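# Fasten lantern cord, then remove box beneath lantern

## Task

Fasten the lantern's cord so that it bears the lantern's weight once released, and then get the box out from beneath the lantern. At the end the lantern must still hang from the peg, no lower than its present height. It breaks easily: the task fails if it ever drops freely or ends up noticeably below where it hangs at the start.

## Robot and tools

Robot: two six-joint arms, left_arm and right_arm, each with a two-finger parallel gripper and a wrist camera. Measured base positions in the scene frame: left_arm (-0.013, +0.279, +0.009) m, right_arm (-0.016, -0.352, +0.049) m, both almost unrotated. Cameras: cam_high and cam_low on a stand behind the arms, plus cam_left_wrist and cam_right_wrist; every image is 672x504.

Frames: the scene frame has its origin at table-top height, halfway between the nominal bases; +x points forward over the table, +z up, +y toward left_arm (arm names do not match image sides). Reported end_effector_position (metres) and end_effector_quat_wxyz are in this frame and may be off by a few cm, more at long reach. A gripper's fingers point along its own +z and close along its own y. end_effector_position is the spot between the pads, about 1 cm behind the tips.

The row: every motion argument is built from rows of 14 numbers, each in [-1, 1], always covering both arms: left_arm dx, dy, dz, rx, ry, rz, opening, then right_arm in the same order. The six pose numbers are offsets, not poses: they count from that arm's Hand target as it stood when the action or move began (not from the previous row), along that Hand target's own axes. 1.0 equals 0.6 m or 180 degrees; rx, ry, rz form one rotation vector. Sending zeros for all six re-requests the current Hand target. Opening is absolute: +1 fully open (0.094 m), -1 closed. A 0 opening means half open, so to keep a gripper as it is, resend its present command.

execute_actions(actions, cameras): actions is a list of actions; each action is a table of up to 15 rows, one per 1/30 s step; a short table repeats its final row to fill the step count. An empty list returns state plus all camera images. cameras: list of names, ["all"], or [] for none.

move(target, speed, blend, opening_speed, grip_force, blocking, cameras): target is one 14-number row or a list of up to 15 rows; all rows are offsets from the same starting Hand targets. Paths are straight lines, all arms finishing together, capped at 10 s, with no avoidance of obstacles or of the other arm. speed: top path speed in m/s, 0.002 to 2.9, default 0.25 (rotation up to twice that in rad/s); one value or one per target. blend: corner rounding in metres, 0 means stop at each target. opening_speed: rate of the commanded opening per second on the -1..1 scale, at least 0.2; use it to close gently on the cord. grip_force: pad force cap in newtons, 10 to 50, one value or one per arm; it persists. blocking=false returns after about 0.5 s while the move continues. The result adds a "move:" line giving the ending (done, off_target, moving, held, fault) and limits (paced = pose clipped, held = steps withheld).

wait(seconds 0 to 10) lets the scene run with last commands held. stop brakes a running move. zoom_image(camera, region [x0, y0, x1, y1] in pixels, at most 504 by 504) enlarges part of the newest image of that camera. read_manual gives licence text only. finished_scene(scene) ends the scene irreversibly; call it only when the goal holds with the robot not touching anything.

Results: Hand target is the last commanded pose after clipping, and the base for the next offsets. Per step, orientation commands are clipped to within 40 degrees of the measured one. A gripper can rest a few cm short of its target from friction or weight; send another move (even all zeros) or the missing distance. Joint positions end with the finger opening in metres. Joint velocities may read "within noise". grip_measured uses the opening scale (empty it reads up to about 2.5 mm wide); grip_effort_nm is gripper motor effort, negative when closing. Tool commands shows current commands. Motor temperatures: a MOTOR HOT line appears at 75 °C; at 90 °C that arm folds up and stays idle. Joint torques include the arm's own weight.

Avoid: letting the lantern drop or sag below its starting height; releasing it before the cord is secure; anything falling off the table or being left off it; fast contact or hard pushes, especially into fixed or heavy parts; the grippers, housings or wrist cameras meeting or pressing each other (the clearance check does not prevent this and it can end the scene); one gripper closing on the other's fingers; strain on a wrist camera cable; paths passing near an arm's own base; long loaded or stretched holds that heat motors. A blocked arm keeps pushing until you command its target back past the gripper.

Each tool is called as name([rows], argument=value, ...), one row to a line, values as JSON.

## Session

execute_actions(actions=[])

zoom_image(camera="cam_high", region=[180, 80, 430, 400])

zoom_image(camera="cam_low", region=[240, 150, 400, 290])

Scene clock: 0.00 s.
left_arm: end_effector_position=(+0.3871, +0.2893, +0.0956) grip_measured=+1.000 grip_effort_nm=n/a end_effector_quat_wxyz=(+0.578, -0.013, +0.816, +0.021) | right_arm: end_effector_position=(+0.3751, -0.3886, +0.1372) grip_measured=+1.000 grip_effort_nm=n/a end_effector_quat_wxyz=(+0.549, +0.075, +0.828, -0.086)
Joint positions: left_arm=[0.001 1.601 0.36 0.902 -0.046 0.004 0.094] | right_arm=[0.037 1.523 0.386 0.731 0.237 0.036 0.094]
Joint velocities: within noise
Joint torques (N m): no reading
Motor temperatures (°C): left_arm=[22 26 32 29 22 23 22] | right_arm=[23 31 23 22 21 21 26]
Heat: left arm: 32 °C; right arm: 31 °C.
Hand target: left_arm +0.3887, +0.2894, +0.0992; +0.581, -0.012, +0.814, +0.021 | right_arm +0.3765, -0.3888, +0.1405; +0.552, +0.077, +0.826, -0.086
Tool commands: left_gripper/opening=+1.0 right_gripper/opening=+1.0

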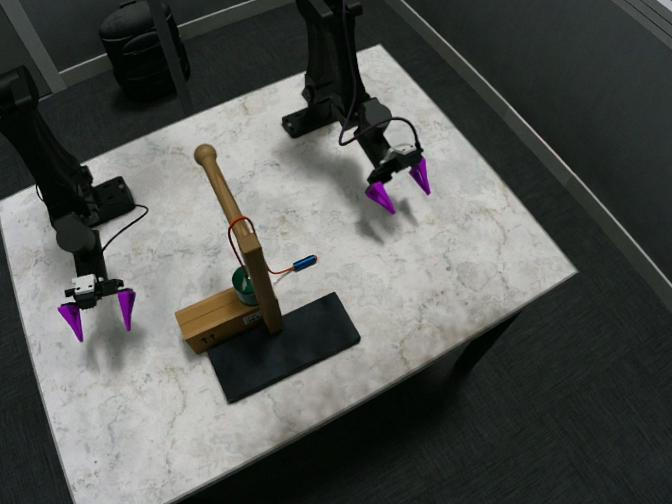

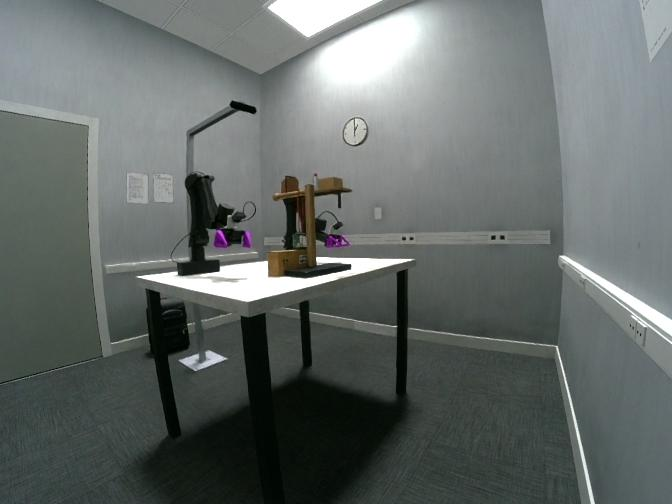

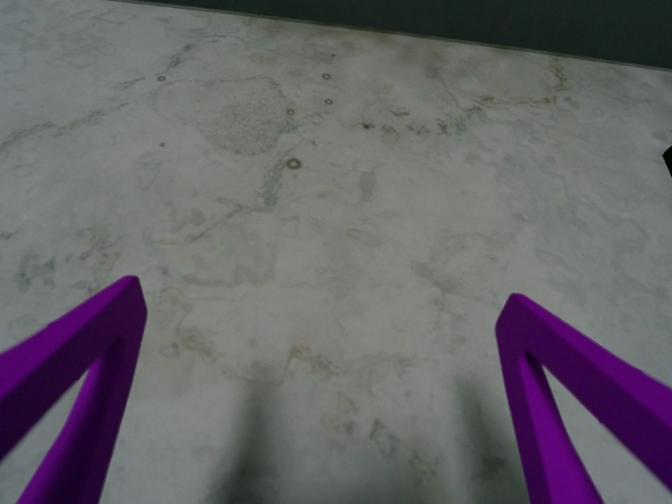

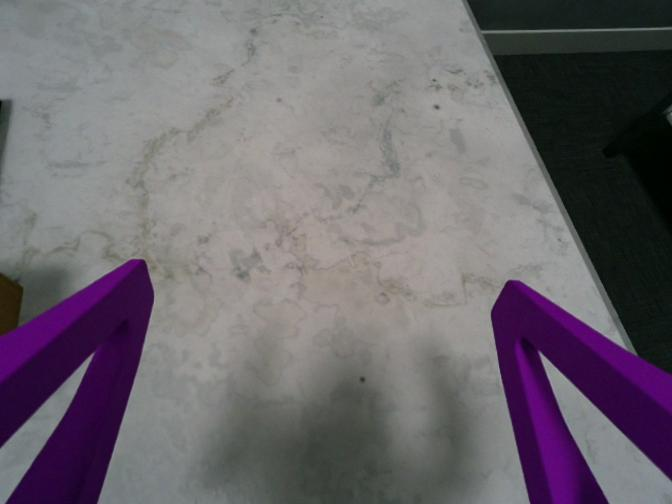

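Scaled by 1.575 from the camera's 672x504 image, which has a finer 960x720 frame.

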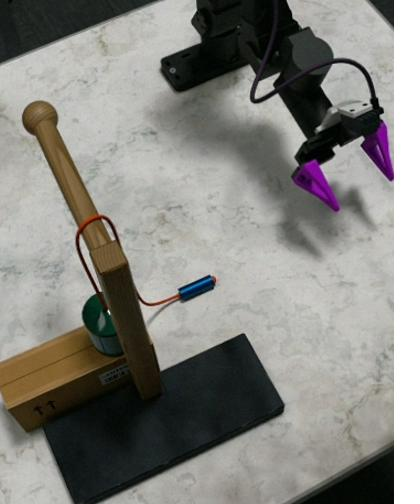

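Scaled by 3.150 from the camera's 672x504 image, which has a finer 960x720 frame.

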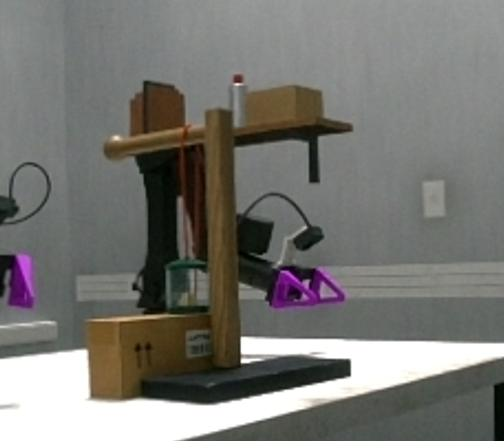

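move(target=[-0.223,-0.316,-0.375,0,0.12,0,1,0,0,0,0,0,0,1], cameras=["cam_left_wrist","cam_high"])

Scene clock: 21.50 s.
left_arm: end_effector_position=(+0.2254, +0.0871, +0.2868) grip_measured=+1.000 grip_effort_nm=0.03 end_effector_quat_wxyz=(+0.408, -0.009, +0.913, +0.015) | right_arm: end_effector_position=(+0.3751, -0.3886, +0.1372) grip_measured=+1.000 grip_effort_nm=0.00 end_effector_quat_wxyz=(+0.549, +0.075, +0.828, -0.086)
Joint positions: left_arm=[-1.092 1.331 1.442 -1.243 -0.743 -0.937 0.094] | right_arm=[0.037 1.523 0.386 0.731 0.237 0.036 0.094]
Joint torques (N m): left_arm=[-0.12 -3.25 8.18 1.38 -0.72 -0.07] | right_arm=[0.06 -5.57 5.34 1.81 0.08 0.01]
Motor temperatures (°C): left_arm=[22 26 33 35 23 23 22] | right_arm=[23 32 26 26 21 21 25]
Heat: left arm: 35 °C; right arm: 32 °C.
Hand target: left_arm +0.2282, +0.0884, +0.2949; +0.418, -0.016, +0.908, +0.018 | right_arm +0.3765, -0.3888, +0.1405; +0.552, +0.077, +0.826, -0.086
Off the commanded pose: left_arm 0.009 m, 2 deg | right_arm 0.004 m, 0 deg.
move: done
Images, in order (width x height): cam_high 672x504, cam_left_wrist 672x504.

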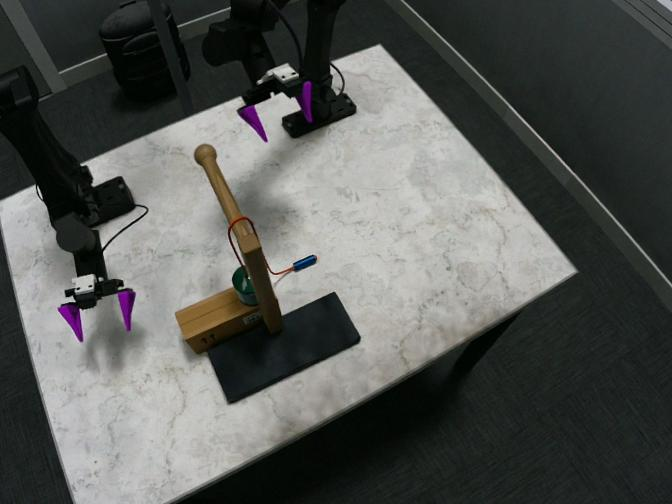

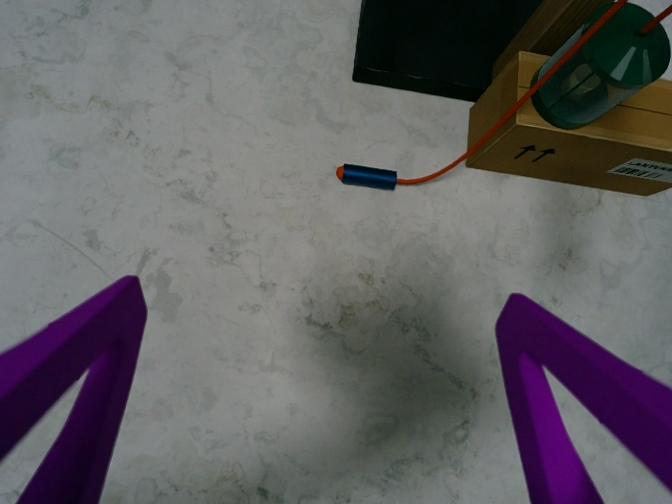

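move(target=[0.076,0.069,0.341,0.3655,0.036,0.3625,0.1,0,0,0,0,0,0,1], speed=0.2, cameras=["cam_left_wrist","cam_high"])

Scene clock: 94.80 s.
left_arm: end_effector_position=(+0.3480, +0.1421, +0.1238) grip_measured=+0.102 grip_effort_nm=-0.06 end_effector_quat_wxyz=(+0.231, +0.666, +0.670, -0.230) | right_arm: end_effector_position=(+0.3751, -0.3886, +0.1372) grip_measured=+1.000 grip_effort_nm=0.00 end_effector_quat_wxyz=(+0.549, +0.075, +0.828, -0.086)
Joint positions: left_arm=[-0.075 1.912 1.512 -1.108 0.662 1.47 0.052] | right_arm=[0.037 1.523 0.386 0.731 0.237 0.036 0.094]
Joint torques (N m): left_arm=[0.39 -8.06 8.03 0.75 0.77 0.1] | right_arm=[0.05 -5.56 5.35 1.81 0.09 0.01]
Motor temperatures (°C): left_arm=[22 26 36 32 23 23 22] | right_arm=[23 32 27 31 21 21 25]
Heat: left arm: 36 °C; right arm: 32 °C.
Hand target: left_arm +0.3519, +0.1387, +0.1281; +0.241, +0.665, +0.665, -0.241 | right_arm +0.3765, -0.3888, +0.1405; +0.552, +0.077, +0.826, -0.086
Off the commanded pose: left_arm 0.007 m, 2 deg | right_arm 0.004 m, 0 deg.
move: done
Images, in order (width x height): cam_high 672x504, cam_left_wrist 672x504.

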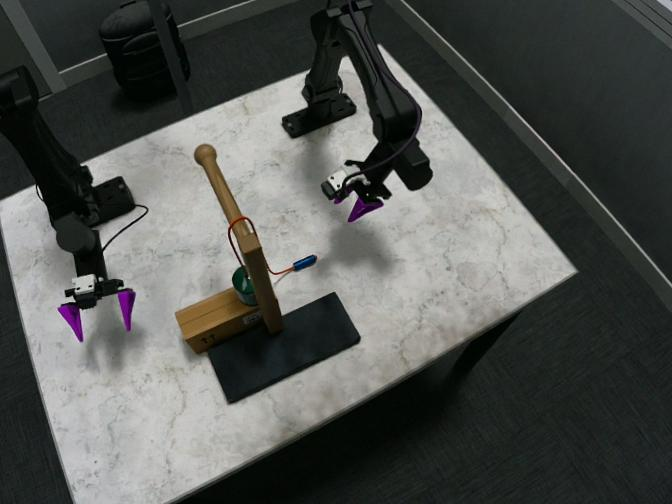

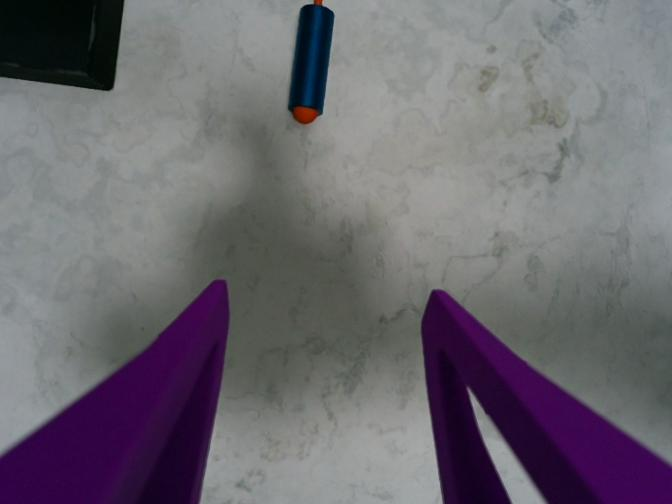

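move(target=[-0.0175,0.0075,0.19,0,0,0,0.1,0,0,0,0,0,0,1], speed=0.15, cameras=["cam_left_wrist"])

Scene clock: 106.30 s.
left_arm: end_effector_position=(+0.3582, +0.0578, +0.0534) grip_measured=+0.102 grip_effort_nm=-0.06 end_effector_quat_wxyz=(+0.245, +0.668, +0.663, -0.235) | right_arm: end_effector_position=(+0.3751, -0.3886, +0.1372) grip_measured=+1.000 grip_effort_nm=0.00 end_effector_quat_wxyz=(+0.549, +0.075, +0.828, -0.086)
Joint positions: left_arm=[-0.283 2.034 1.372 -0.671 0.656 1.215 0.052] | right_arm=[0.037 1.523 0.386 0.731 0.237 0.036 0.094]
Joint torques (N m): left_arm=[0.06 -9.48 5.24 1.28 0.5 -0.01] | right_arm=[0.05 -5.56 5.35 1.81 0.09 0]
Heat: left arm: 37 °C; right arm: 31 °C.
Hand target: left_arm +0.3563, +0.0576, +0.0474; +0.241, +0.665, +0.665, -0.241 | right_arm +0.3765, -0.3888, +0.1405; +0.552, +0.077, +0.826, -0.086
Off the commanded pose: left_arm 0.006 m, 1 deg | right_arm 0.004 m, 0 deg.
move: done
Images, in order (width x height): cam_left_wrist 672x504.

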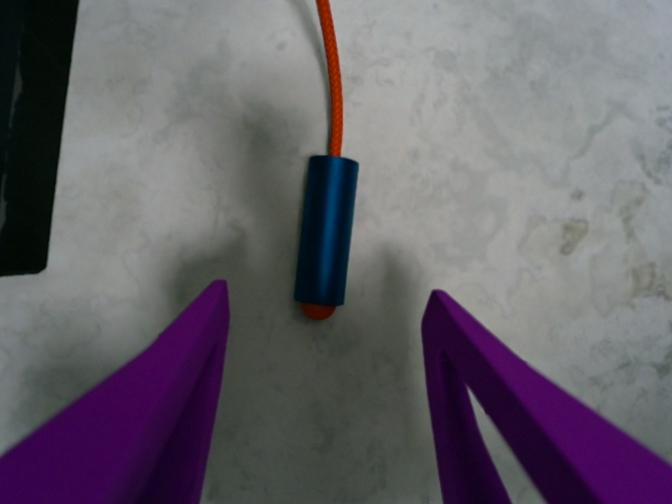

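move([
  [0.0123,-0.003,0.0723,0,0,0,0.1,0,0,0,0,0,0,1],
  [0.0123,-0.003,0.0723,0,0,0,-0.85,0,0,0,0,0,0,1],
], speed=0.06, opening_speed=0.7, cameras=["cam_left_wrist"])

Scene clock: 116.23 s.
left_arm: end_effector_position=(+0.3585, +0.0365, +0.0173) grip_measured=-0.699 grip_effort_nm=-0.97 end_effector_quat_wxyz=(+0.247, +0.666, +0.663, -0.234) | right_arm: end_effector_position=(+0.3751, -0.3886, +0.1372) grip_measured=+1.000 grip_effort_nm=0.00 end_effector_quat_wxyz=(+0.549, +0.075, +0.828, -0.086)
Joint positions: left_arm=[-0.336 2.107 1.321 -0.499 0.643 1.146 0.014] | right_arm=[0.037 1.523 0.386 0.731 0.237 0.036 0.094]
Joint torques (N m): left_arm=[-0.28 -9.54 4.96 1.35 0.47 -0.01] | right_arm=[0.05 -5.56 5.34 1.81 0.09 0.01]
Heat: left arm: 36 °C; right arm: 31 °C.
Hand target: left_arm +0.3545, +0.0355, +0.0092; +0.241, +0.665, +0.665, -0.241 | right_arm +0.3765, -0.3888, +0.1405; +0.552, +0.077, +0.826, -0.086
Off the commanded pose: left_arm 0.009 m, 1 deg | right_arm 0.004 m, 0 deg.
move: done
Images, in order (width x height): cam_left_wrist 672x504.

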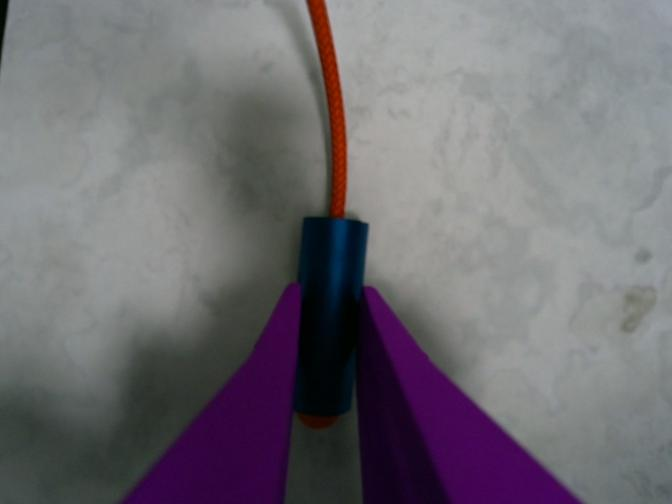

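move([
  [-0.03,0,-0.08,0,0,0,-0.85,0,0,0,0,0,0,1],
  [-0.025,-0.191,-0.329,-0.464,-0.217,-0.217,-0.85,0,0,0,0,0,0,1],
], speed=0.15, blend=[0.02,0], cameras=["cam_left_wrist","cam_high"])

Scene clock: 142.57 s.
left_arm: end_effector_position=(+0.2416, +0.1474, +0.1734) grip_measured=-0.700 grip_effort_nm=-1.00 end_effector_quat_wxyz=(+0.707, +0.000, +0.707, -0.010) | right_arm: end_effector_position=(+0.3751, -0.3886, +0.1372) grip_measured=+1.000 grip_effort_nm=0.00 end_effector_quat_wxyz=(+0.549, +0.075, +0.828, -0.086)
Joint positions: left_arm=[-1.054 1.208 0.044 1.166 -1.038 -0.012 0.014] | right_arm=[0.037 1.523 0.386 0.731 0.237 0.036 0.094]
Joint torques (N m): left_arm=[-0.5 -1.17 4.22 2.13 -0.17 0.1] | right_arm=[0.06 -5.56 5.34 1.81 0.09 0]
Heat: left arm: 35 °C; right arm: 32 °C.
Hand target: left_arm +0.2400, +0.1505, +0.1705; +0.707, +0.002, +0.708, -0.001 | right_arm +0.3765, -0.3888, +0.1405; +0.552, +0.077, +0.826, -0.086
Off the commanded pose: left_arm 0.005 m, 1 deg | right_arm 0.004 m, 0 deg.
move: done
Images, in order (width x height): cam_high 672x504, cam_left_wrist 672x504.

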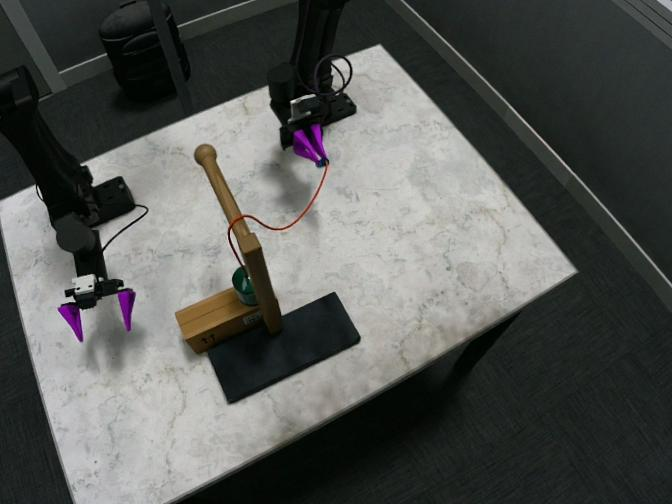

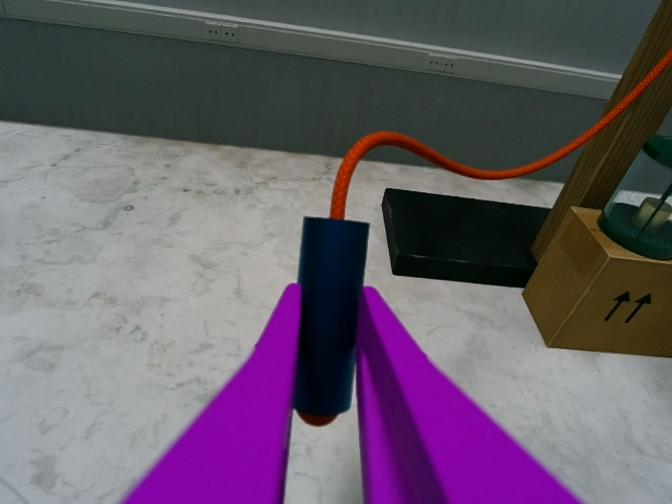

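move(target=[0,0,0,0,0,0,-0.85,-0.349,-0.1155,-0.266,-0.380,-0.126,-0.023,1], speed=0.25, cameras=["cam_right_wrist","cam_high"])

Scene clock: 162.63 s.
left_arm: end_effector_position=(+0.2416, +0.1475, +0.1739) grip_measured=-0.700 grip_effort_nm=-1.00 end_effector_quat_wxyz=(+0.708, +0.000, +0.706, -0.011) | right_arm: end_effector_position=(+0.3006, -0.4264, +0.3873) grip_measured=+1.000 grip_effort_nm=0.00 end_effector_quat_wxyz=(+0.644, -0.216, +0.674, +0.291)
Joint positions: left_arm=[-1.054 1.208 0.044 1.168 -1.038 -0.011 0.014] | right_arm=[-0.797 1.29 0.934 0.292 -1.558 0.05 0.094]
Joint torques (N m): left_arm=[-0.55 -1.09 4.22 2.12 -0.16 0.1] | right_arm=[-0.66 -5.45 8.01 1.32 -0.11 0.02]
Heat: left arm: 35 °C; right arm: 32 °C.
Hand target: left_arm +0.2400, +0.1505, +0.1705; +0.707, +0.002, +0.708, -0.001 | right_arm +0.2972, -0.4268, +0.3981; +0.638, -0.290, +0.616, +0.359
Off the commanded pose: left_arm 0.005 m, 1 deg | right_arm 0.011 m, 13 deg.
joint sent to its limit (right arm) — joint 5 (wrist yaw), lower limit. The joint targets are off in orientation, not in position.
move: off_target (right_arm)
Images, in order (width x height): cam_high 672x504, cam_right_wrist 672x504.

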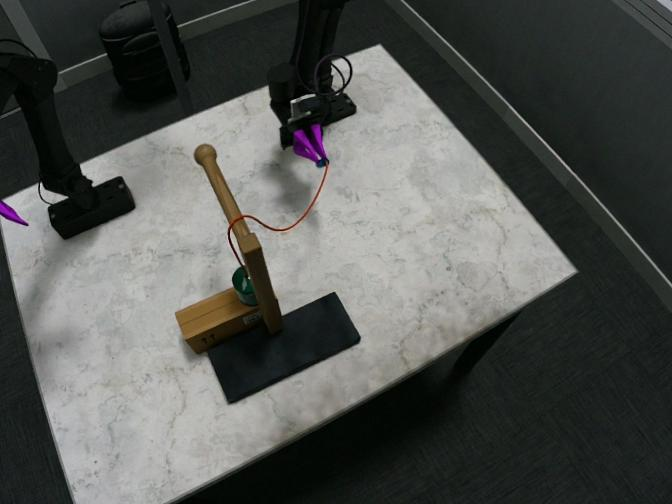

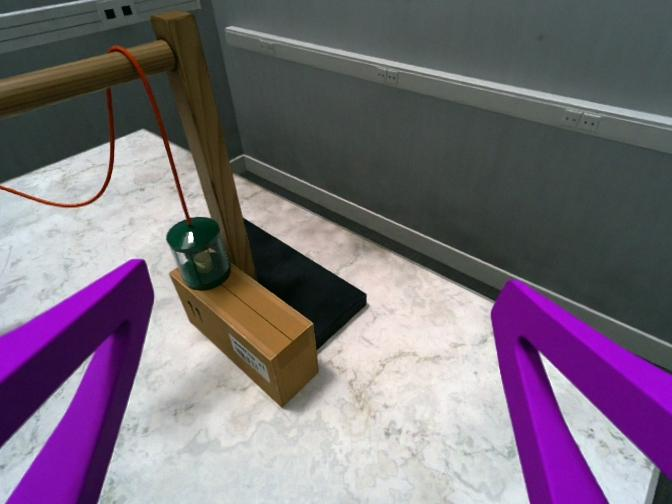

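move([
  [0.026,-0.2,0.142,0,0,0,-0.85,0,0,0,0,0,0,1],
  [0.026,-0.4175,0.142,0,0,-0.05,-0.85,0,0,0,0,0,0,1],
  [0,-0.60,0.142,0,0,-0.25,-0.85,0,0,0,0,0,0,1],
], speed=0.13, blend=[0.03,0.03,0], cameras=["cam_right_wrist","cam_high","cam_left_wrist"])

Scene clock: 216.67 s.
left_arm: end_effector_position=(+0.3245, -0.2070, +0.1758) grip_measured=-0.700 grip_effort_nm=-1.00 end_effector_quat_wxyz=(+0.651, -0.270, +0.652, -0.282) | right_arm: end_effector_position=(+0.3006, -0.4264, +0.3874) grip_measured=+1.000 grip_effort_nm=0.00 end_effector_quat_wxyz=(+0.644, -0.215, +0.674, +0.292)
Joint positions: left_arm=[-1.259 2.427 1.661 0.781 -1.241 -0.786 0.014] | right_arm=[-0.797 1.29 0.934 0.294 -1.558 0.055 0.094]
Joint torques (N m): left_arm=[-0.42 -12.1 8.42 1.7 -0.16 0.04] | right_arm=[-0.66 -5.39 7.94 1.35 -0.11 0.03]
Heat: left arm: 36 °C; right arm: 31 °C.
Hand target: left_arm +0.3241, -0.2097, +0.1699; +0.652, -0.269, +0.654, -0.271 | right_arm +0.2972, -0.4269, +0.3981; +0.638, -0.290, +0.616, +0.359
Off the commanded pose: left_arm 0.006 m, 1 deg | right_arm 0.011 m, 13 deg.
joint sent to its limit (right arm) — joint 5 (wrist yaw), lower limit. The joint targets are off in orientation, not in position.
move: off_target (right_arm)
Images, in order (width x height): cam_high 672x504, cam_left_wrist 672x504, cam_right_wrist 672x504.

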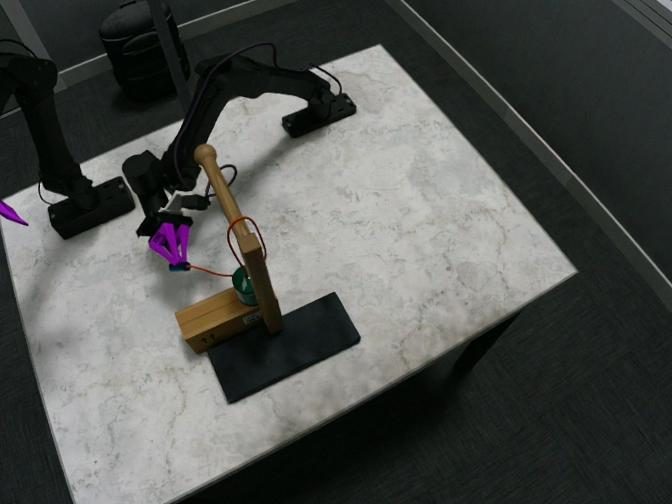

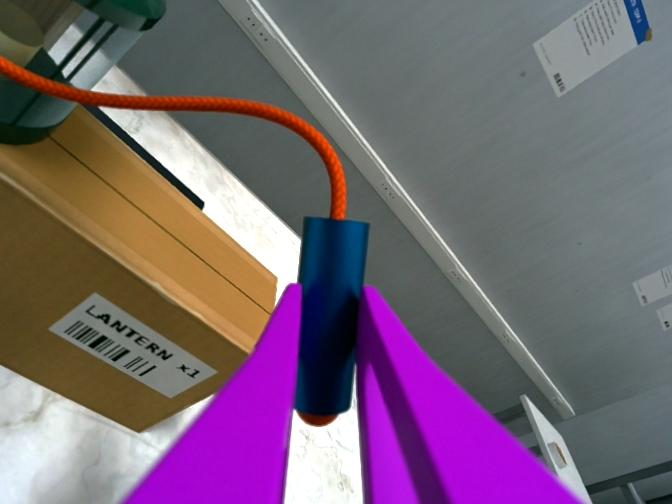

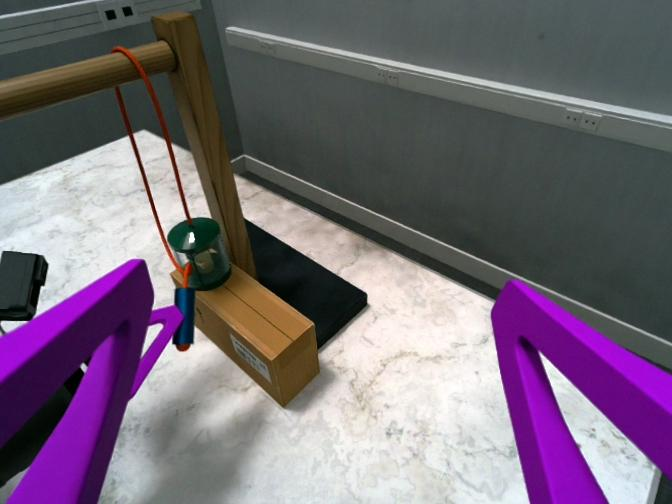

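move([
  [-0.124,-0.183,0,0,0,-0.08,-0.85,0,0,0,0,0,0,1],
  [-0.33,-0.33,0.01,0,0,-0.2,-0.85,0,0,0,0,0,0,1],
  [-0.495,-0.236,0.035,0,0,-0.28,-0.85,0,0,0,0,0,0,1],
  [-0.613,-0.071,0.05,0,0,-0.3,-0.85,0,0,0,0,0,0,1],
], speed=0.13, blend=[0.03,0.03,0.03,0], cameras=["cam_right_wrist","cam_high","cam_left_wrist"])

Scene clock: 235.60 s.
left_arm: end_effector_position=(+0.3588, +0.0157, +0.4562) grip_measured=-0.700 grip_effort_nm=-1.00 end_effector_quat_wxyz=(-0.459, +0.540, -0.461, +0.534) | right_arm: end_effector_position=(+0.3006, -0.4264, +0.3875) grip_measured=+1.000 grip_effort_nm=0.00 end_effector_quat_wxyz=(+0.644, -0.215, +0.674, +0.292)
Joint positions: left_arm=[-0.947 1.543 1.573 -0.043 -0.948 -1.735 0.014] | right_arm=[-0.797 1.29 0.934 0.295 -1.558 0.056 0.094]
Joint torques (N m): left_arm=[0.09 -8.83 6 2.11 0.08 0.09] | right_arm=[-0.66 -5.44 7.92 1.36 -0.11 0.04]
Motor temperatures (°C): left_arm=[22 30 36 35 23 23 25] | right_arm=[23 30 32 27 21 21 25]
Heat: left arm: 36 °C; right arm: 32 °C.
Hand target: left_arm +0.3552, +0.0198, +0.4604; -0.458, +0.537, -0.461, +0.538 | right_arm +0.2972, -0.4269, +0.3981; +0.639, -0.290, +0.616, +0.359
Off the commanded pose: left_arm 0.007 m, 1 deg | right_arm 0.011 m, 13 deg.
joint sent to its limit (right arm) — joint 5 (wrist yaw), lower limit. The joint targets are off in orientation, not in position.
move: off_target (right_arm)
Images, in order (width x height): cam_high 672x504, cam_left_wrist 672x504, cam_right_wrist 672x504.

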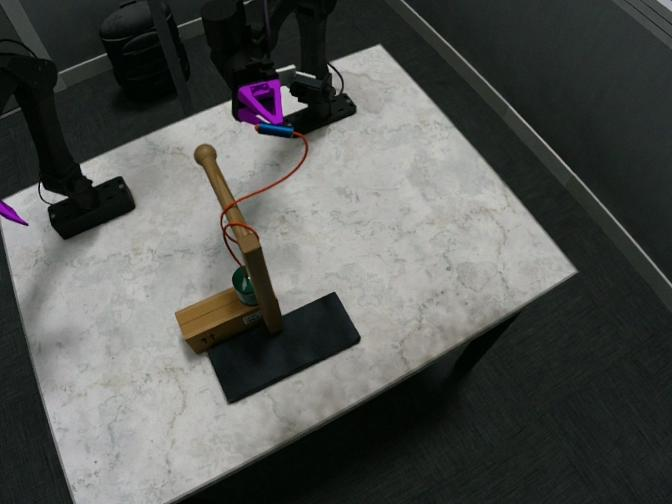

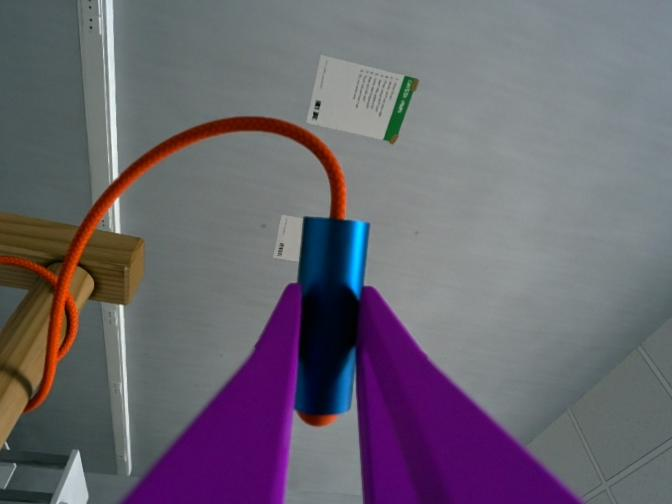

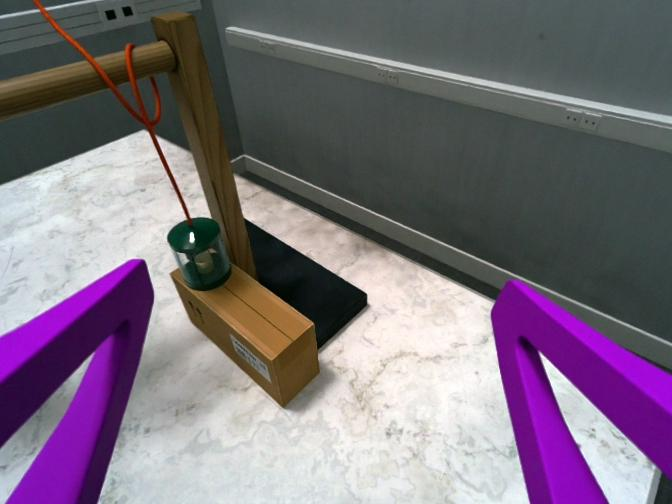

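move([
  [-0.191,0.139,0.04,0,0,0,-0.85,0,0,0,0,0,0,1],
  [-0.37,0.313,0.06,0,0,0,-0.85,0,0,0,0,0,0,1],
], speed=0.12, blend=[0.03,0], cameras=["cam_right_wrist","cam_high","cam_left_wrist"])

zoom_image(camera="cam_high", region=[180, 120, 330, 320])

Scene clock: 254.70 s.
left_arm: end_effector_position=(+0.3890, +0.1861, +0.2575) grip_measured=-0.700 grip_effort_nm=-1.00 end_effector_quat_wxyz=(-0.435, +0.507, -0.469, +0.577) | right_arm: end_effector_position=(+0.3006, -0.4264, +0.3875) grip_measured=+1.000 grip_effort_nm=0.00 end_effector_quat_wxyz=(+0.644, -0.215, +0.674, +0.292)
Joint positions: left_arm=[-0.329 1.313 0.501 0.857 -0.226 -1.74 0.014] | right_arm=[-0.797 1.29 0.934 0.295 -1.558 0.057 0.094]
Joint torques (N m): left_arm=[2.54 -3.43 5.15 2.18 -0.81 0.15] | right_arm=[-0.65 -5.41 7.9 1.36 -0.11 0.04]
Heat: left arm: 36 °C; right arm: 32 °C.
Hand target: left_arm +0.3916, +0.2098, +0.2402; -0.458, +0.537, -0.461, +0.538 | right_arm +0.2972, -0.4269, +0.3981; +0.638, -0.290, +0.616, +0.359
Off the commanded pose: left_arm 0.029 m, 6 deg | right_arm 0.011 m, 13 deg.
joint sent to its limit (right arm) — joint 5 (wrist yaw), lower limit. The joint targets are off in orientation, not in position.
move: off_target (left_arm, right_arm)
Images, in order (width x height): cam_high 672x504, cam_left_wrist 672x504, cam_right_wrist 672x504.

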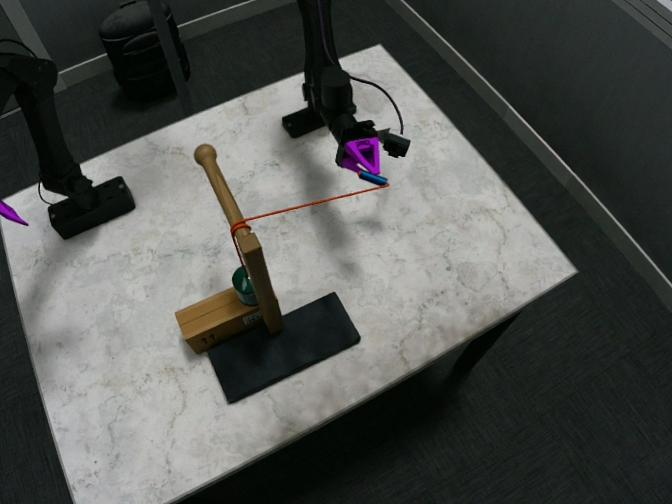

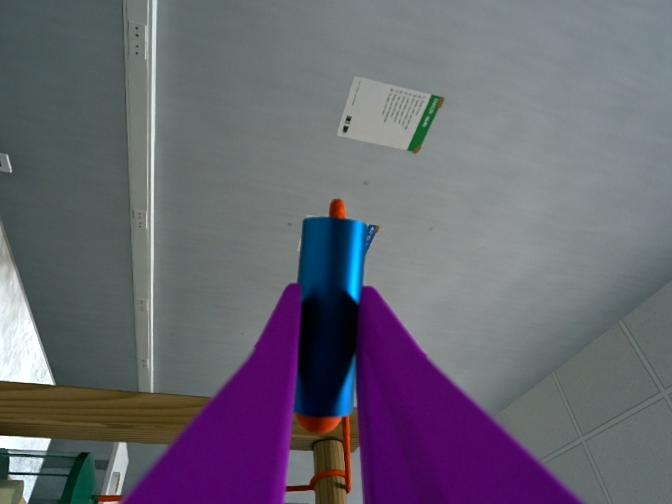

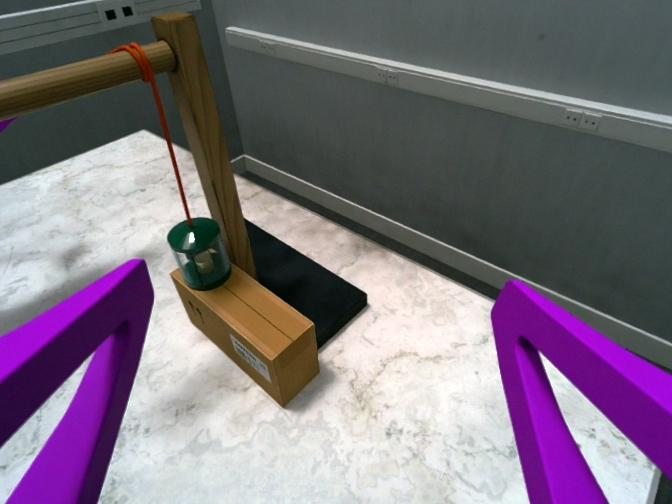

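Scaled by 2.520 from the camera's 672x504 image, which has a finer 960x720 frame.

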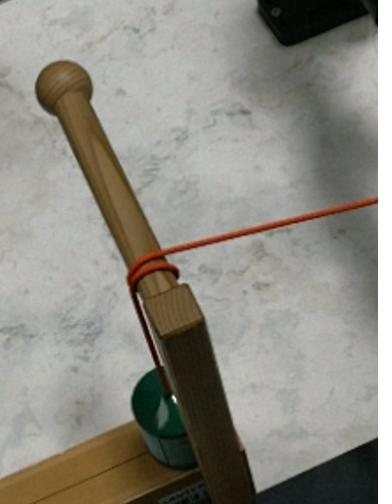

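move(target=[0.127,0.155,-0.119,0,0,0.55,-0.85,0,0,0,0,0,0,1], speed=0.15, cameras=["cam_right_wrist","cam_high","cam_left_wrist"])

Scene clock: 268.20 s.
left_arm: end_effector_position=(+0.3216, +0.1177, +0.1635) grip_measured=-0.700 grip_effort_nm=-1.00 end_effector_quat_wxyz=(+0.707, +0.001, +0.707, -0.009) | right_arm: end_effector_position=(+0.3006, -0.4264, +0.3875) grip_measured=+1.000 grip_effort_nm=0.00 end_effector_quat_wxyz=(+0.644, -0.215, +0.674, +0.292)
Joint positions: left_arm=[-0.804 1.651 0.291 1.36 -0.787 -0.011 0.014] | right_arm=[-0.797 1.29 0.934 0.296 -1.558 0.057 0.094]
Joint torques (N m): left_arm=[-0.44 -4.15 3.43 2.36 -0.19 0.11] | right_arm=[-0.68 -5.42 7.9 1.35 -0.11 0.03]
Heat: left arm: 38 °C; right arm: 32 °C.
Hand target: left_arm +0.3197, +0.1203, +0.1603; +0.707, +0.002, +0.708, -0.001 | right_arm +0.2972, -0.4269, +0.3981; +0.638, -0.290, +0.616, +0.359
Off the commanded pose: left_arm 0.004 m, 1 deg | right_arm 0.011 m, 13 deg.
joint sent to its limit (right arm) — joint 5 (wrist yaw), lower limit. The joint targets are off in orientation, not in position.
move: off_target (right_arm)
Images, in order (width x height): cam_high 672x504, cam_left_wrist 672x504, cam_right_wrist 672x504.

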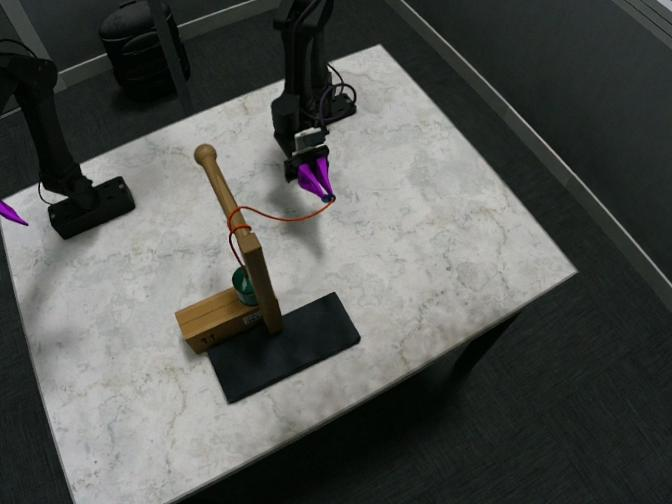

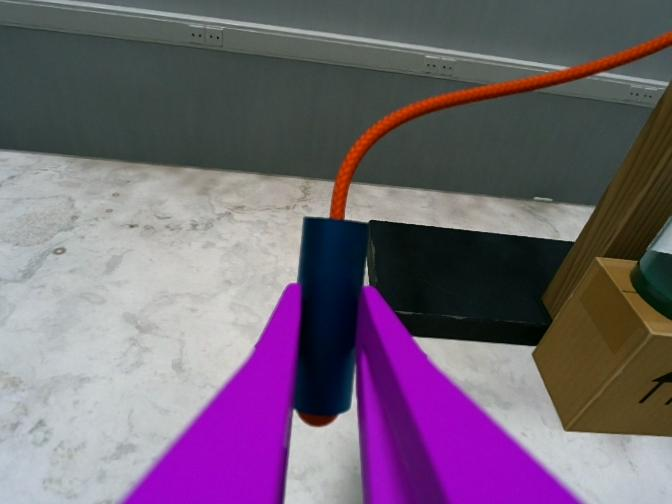

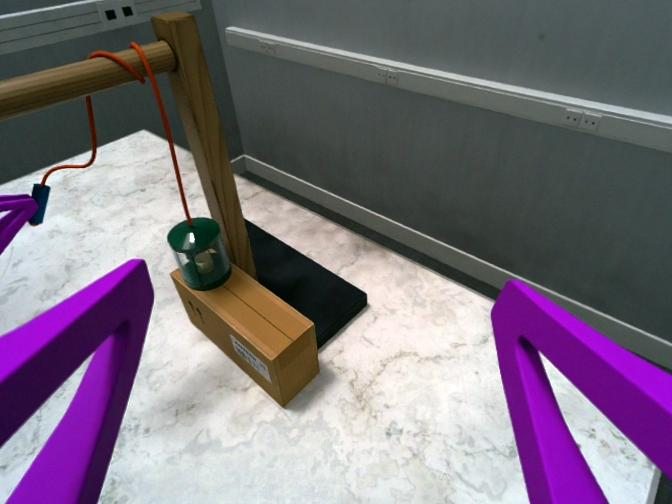

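move([
  [0.008,-0.2,0.008,0,0,0,-0.85,0,0,0,0,0,0,1],
  [0.008,-0.367,0.003,0,0,-0.05,-0.85,0,0,0,0,0,0,1],
  [-0.033,-0.517,0.008,0,0,-0.25,-0.85,0,0,0,0,0,0,1],
], speed=0.13, blend=[0.03,0.03,0], cameras=["cam_right_wrist"])

move([
  [-0.112,-0.171,0,0,0,-0.08,-0.85,0,0,0,0,0,0,1],
  [-0.283,-0.306,0.01,0,0,-0.2,-0.85,0,0,0,0,0,0,1],
  [-0.436,-0.224,0.035,0,0,-0.28,-0.85,0,0,0,0,0,0,1],
  [-0.566,-0.071,0.05,0,0,-0.3,-0.85,0,0,0,0,0,0,1],
], speed=0.13, blend=[0.03,0.03,0.03,0], cameras=["cam_right_wrist","cam_high","cam_left_wrist"])

Scene clock: 288.63 s.
left_arm: end_effector_position=(+0.3240, -0.1867, +0.1852) grip_measured=-0.700 grip_effort_nm=-1.00 end_effector_quat_wxyz=(+0.651, -0.270, +0.652, -0.281) | right_arm: end_effector_position=(+0.3006, -0.4264, +0.3875) grip_measured=+1.000 grip_effort_nm=0.00 end_effector_quat_wxyz=(+0.644, -0.215, +0.674, +0.292)
Joint positions: left_arm=[-1.247 2.343 1.546 0.813 -1.23 -0.786 0.014] | right_arm=[-0.797 1.29 0.934 0.296 -1.558 0.057 0.094]
Joint torques (N m): left_arm=[-0.46 -11.49 8.25 1.72 -0.17 0.04] | right_arm=[-0.66 -5.41 7.9 1.35 -0.11 0.04]
Heat: left arm: 38 °C; right arm: 33 °C.
Hand target: left_arm +0.3235, -0.1898, +0.1798; +0.652, -0.269, +0.654, -0.271 | right_arm +0.2972, -0.4269, +0.3981; +0.638, -0.290, +0.616, +0.359
Off the commanded pose: left_arm 0.006 m, 1 deg | right_arm 0.011 m, 13 deg.
joint sent to its limit (right arm) — joint 5 (wrist yaw), lower limit. The joint targets are off in orientation, not in position.
move: off_target (right_arm)
Images, in order (width x height): cam_right_wrist 672x504.

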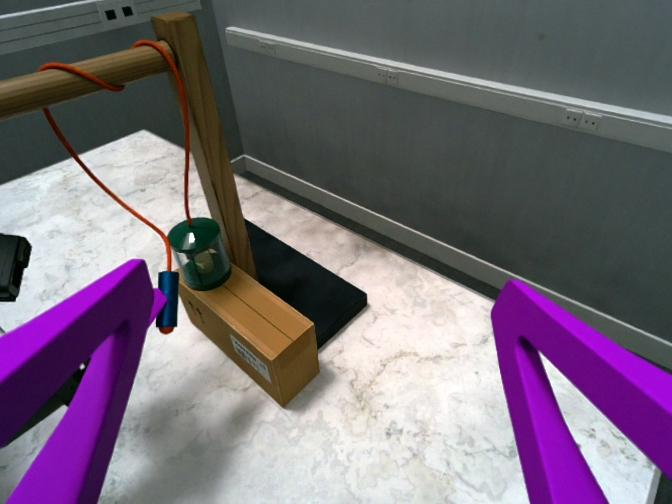

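Scene clock: 293.67 s.
left_arm: end_effector_position=(+0.3580, +0.0157, +0.4464) grip_measured=-0.700 grip_effort_nm=-1.00 end_effector_quat_wxyz=(-0.459, +0.540, -0.461, +0.534) | right_arm: end_effector_position=(+0.3006, -0.4264, +0.3876) grip_measured=+1.000 grip_effort_nm=0.00 end_effector_quat_wxyz=(+0.644, -0.215, +0.674, +0.292)
Joint positions: left_arm=[-0.949 1.531 1.521 -0.002 -0.949 -1.735 0.014] | right_arm=[-0.797 1.29 0.934 0.296 -1.558 0.057 0.094]
Joint torques (N m): left_arm=[0.12 -8.76 6.09 2.12 0.08 0.09] | right_arm=[-0.68 -5.41 7.9 1.35 -0.1 0.03]
Heat: left arm: 38 °C; right arm: 33 °C.
Hand target: left_arm +0.3547, +0.0197, +0.4503; -0.458, +0.537, -0.461, +0.538 | right_arm +0.2972, -0.4269, +0.3981; +0.639, -0.290, +0.616, +0.359
Off the commanded pose: left_arm 0.006 m, 0 deg | right_arm 0.011 m, 13 deg.
joint sent to its limit (right arm) — joint 5 (wrist yaw), lower limit. The joint targets are off in orientation, not in position.
move: off_target (right_arm)
Images, in order (width x height): cam_high 672x504, cam_left_wrist 672x504, cam_right_wrist 672x504.

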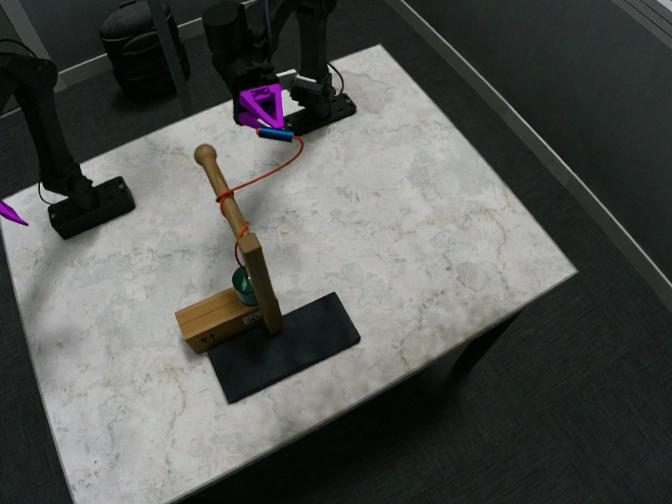

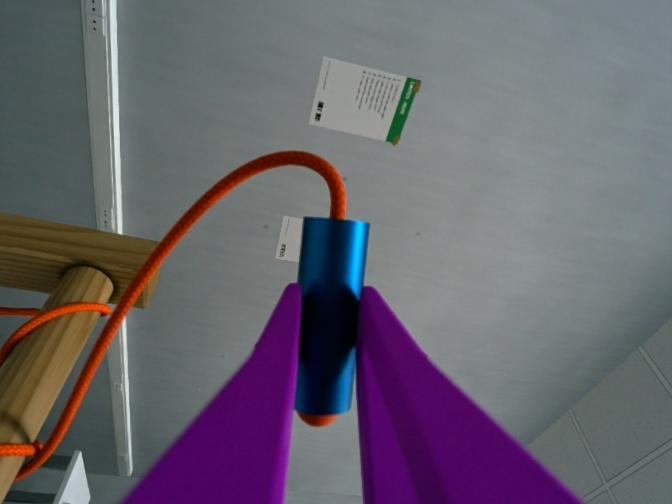

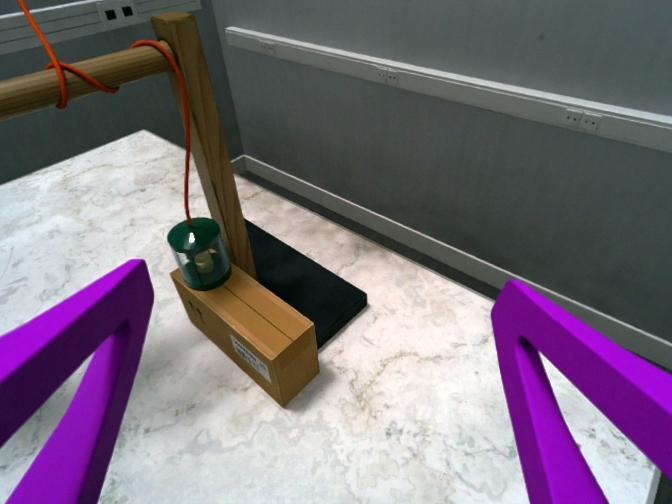

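move([
  [-0.122,0.133,0.06,0,0,0,-0.85,0,0,0,0,0,0,1],
  [-0.269,0.312,0.09,0,0,0,-0.85,0,0,0,0,0,0,1],
], speed=0.12, blend=[0.03,0], cameras=["cam_right_wrist","cam_high"])

zoom_image(camera="cam_high", region=[180, 120, 330, 320])

zoom_image(camera="cam_right_wrist", region=[0, 0, 260, 240])

Scene clock: 305.70 s.
left_arm: end_effector_position=(+0.3934, +0.0989, +0.2763) grip_measured=-0.700 grip_effort_nm=-1.00 end_effector_quat_wxyz=(-0.404, +0.469, -0.479, +0.623) | right_arm: end_effector_position=(+0.3006, -0.4264, +0.3876) grip_measured=+1.000 grip_effort_nm=0.00 end_effector_quat_wxyz=(+0.644, -0.215, +0.674, +0.292)
Joint positions: left_arm=[-0.552 1.461 0.634 0.935 -0.329 -1.735 0.014] | right_arm=[-0.797 1.29 0.934 0.296 -1.558 0.057 0.094]
Joint torques (N m): left_arm=[5.04 -4.19 4.26 1.72 -1.84 0.17] | right_arm=[-0.68 -5.42 7.87 1.35 -0.1 0.04]
Heat: left arm: 38 °C; right arm: 33 °C.
Hand target: left_arm +0.4088, +0.1499, +0.2402; -0.458, +0.537, -0.461, +0.538 | right_arm +0.2972, -0.4269, +0.3981; +0.639, -0.290, +0.616, +0.359
Off the commanded pose: left_arm 0.064 m, 14 deg | right_arm 0.011 m, 13 deg.
joint sent to its limit (right arm) — joint 5 (wrist yaw), lower limit. The joint targets are off in orientation, not in position.
move: off_target (left_arm, right_arm)
Images, in order (width x height): cam_high 672x504, cam_right_wrist 672x504.

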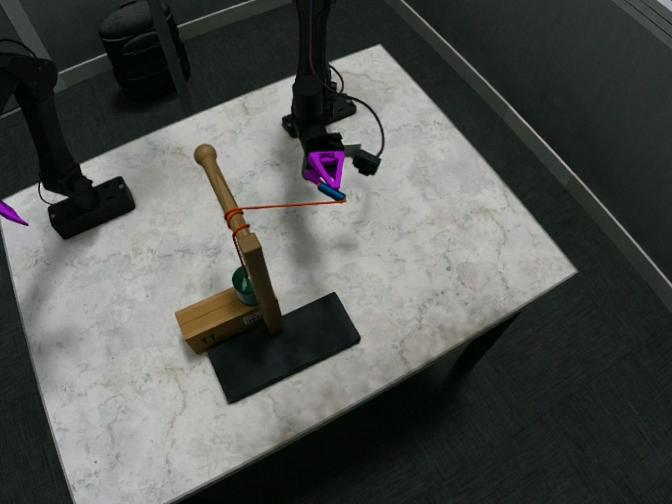

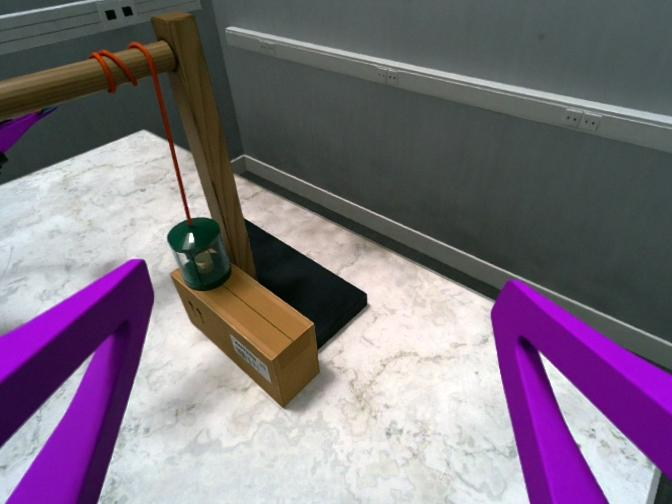

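Scaled by 2.520 from the camera's 672x504 image, which has a finer 960x720 frame.

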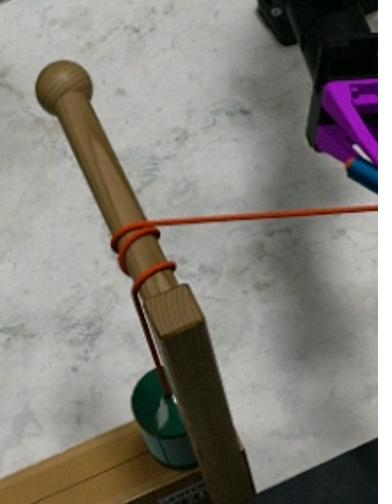

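Scaled by 1.938 from the camera's 672x504 image, which has a finer 960x720 frame.

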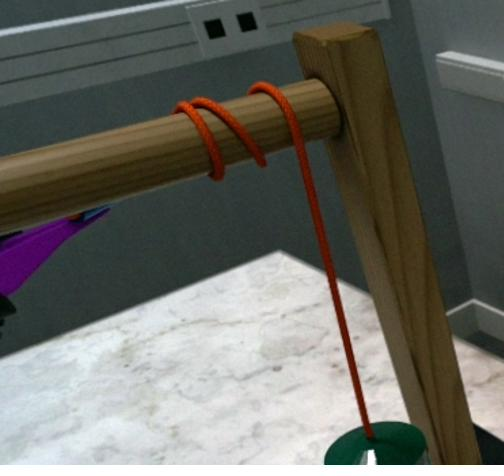

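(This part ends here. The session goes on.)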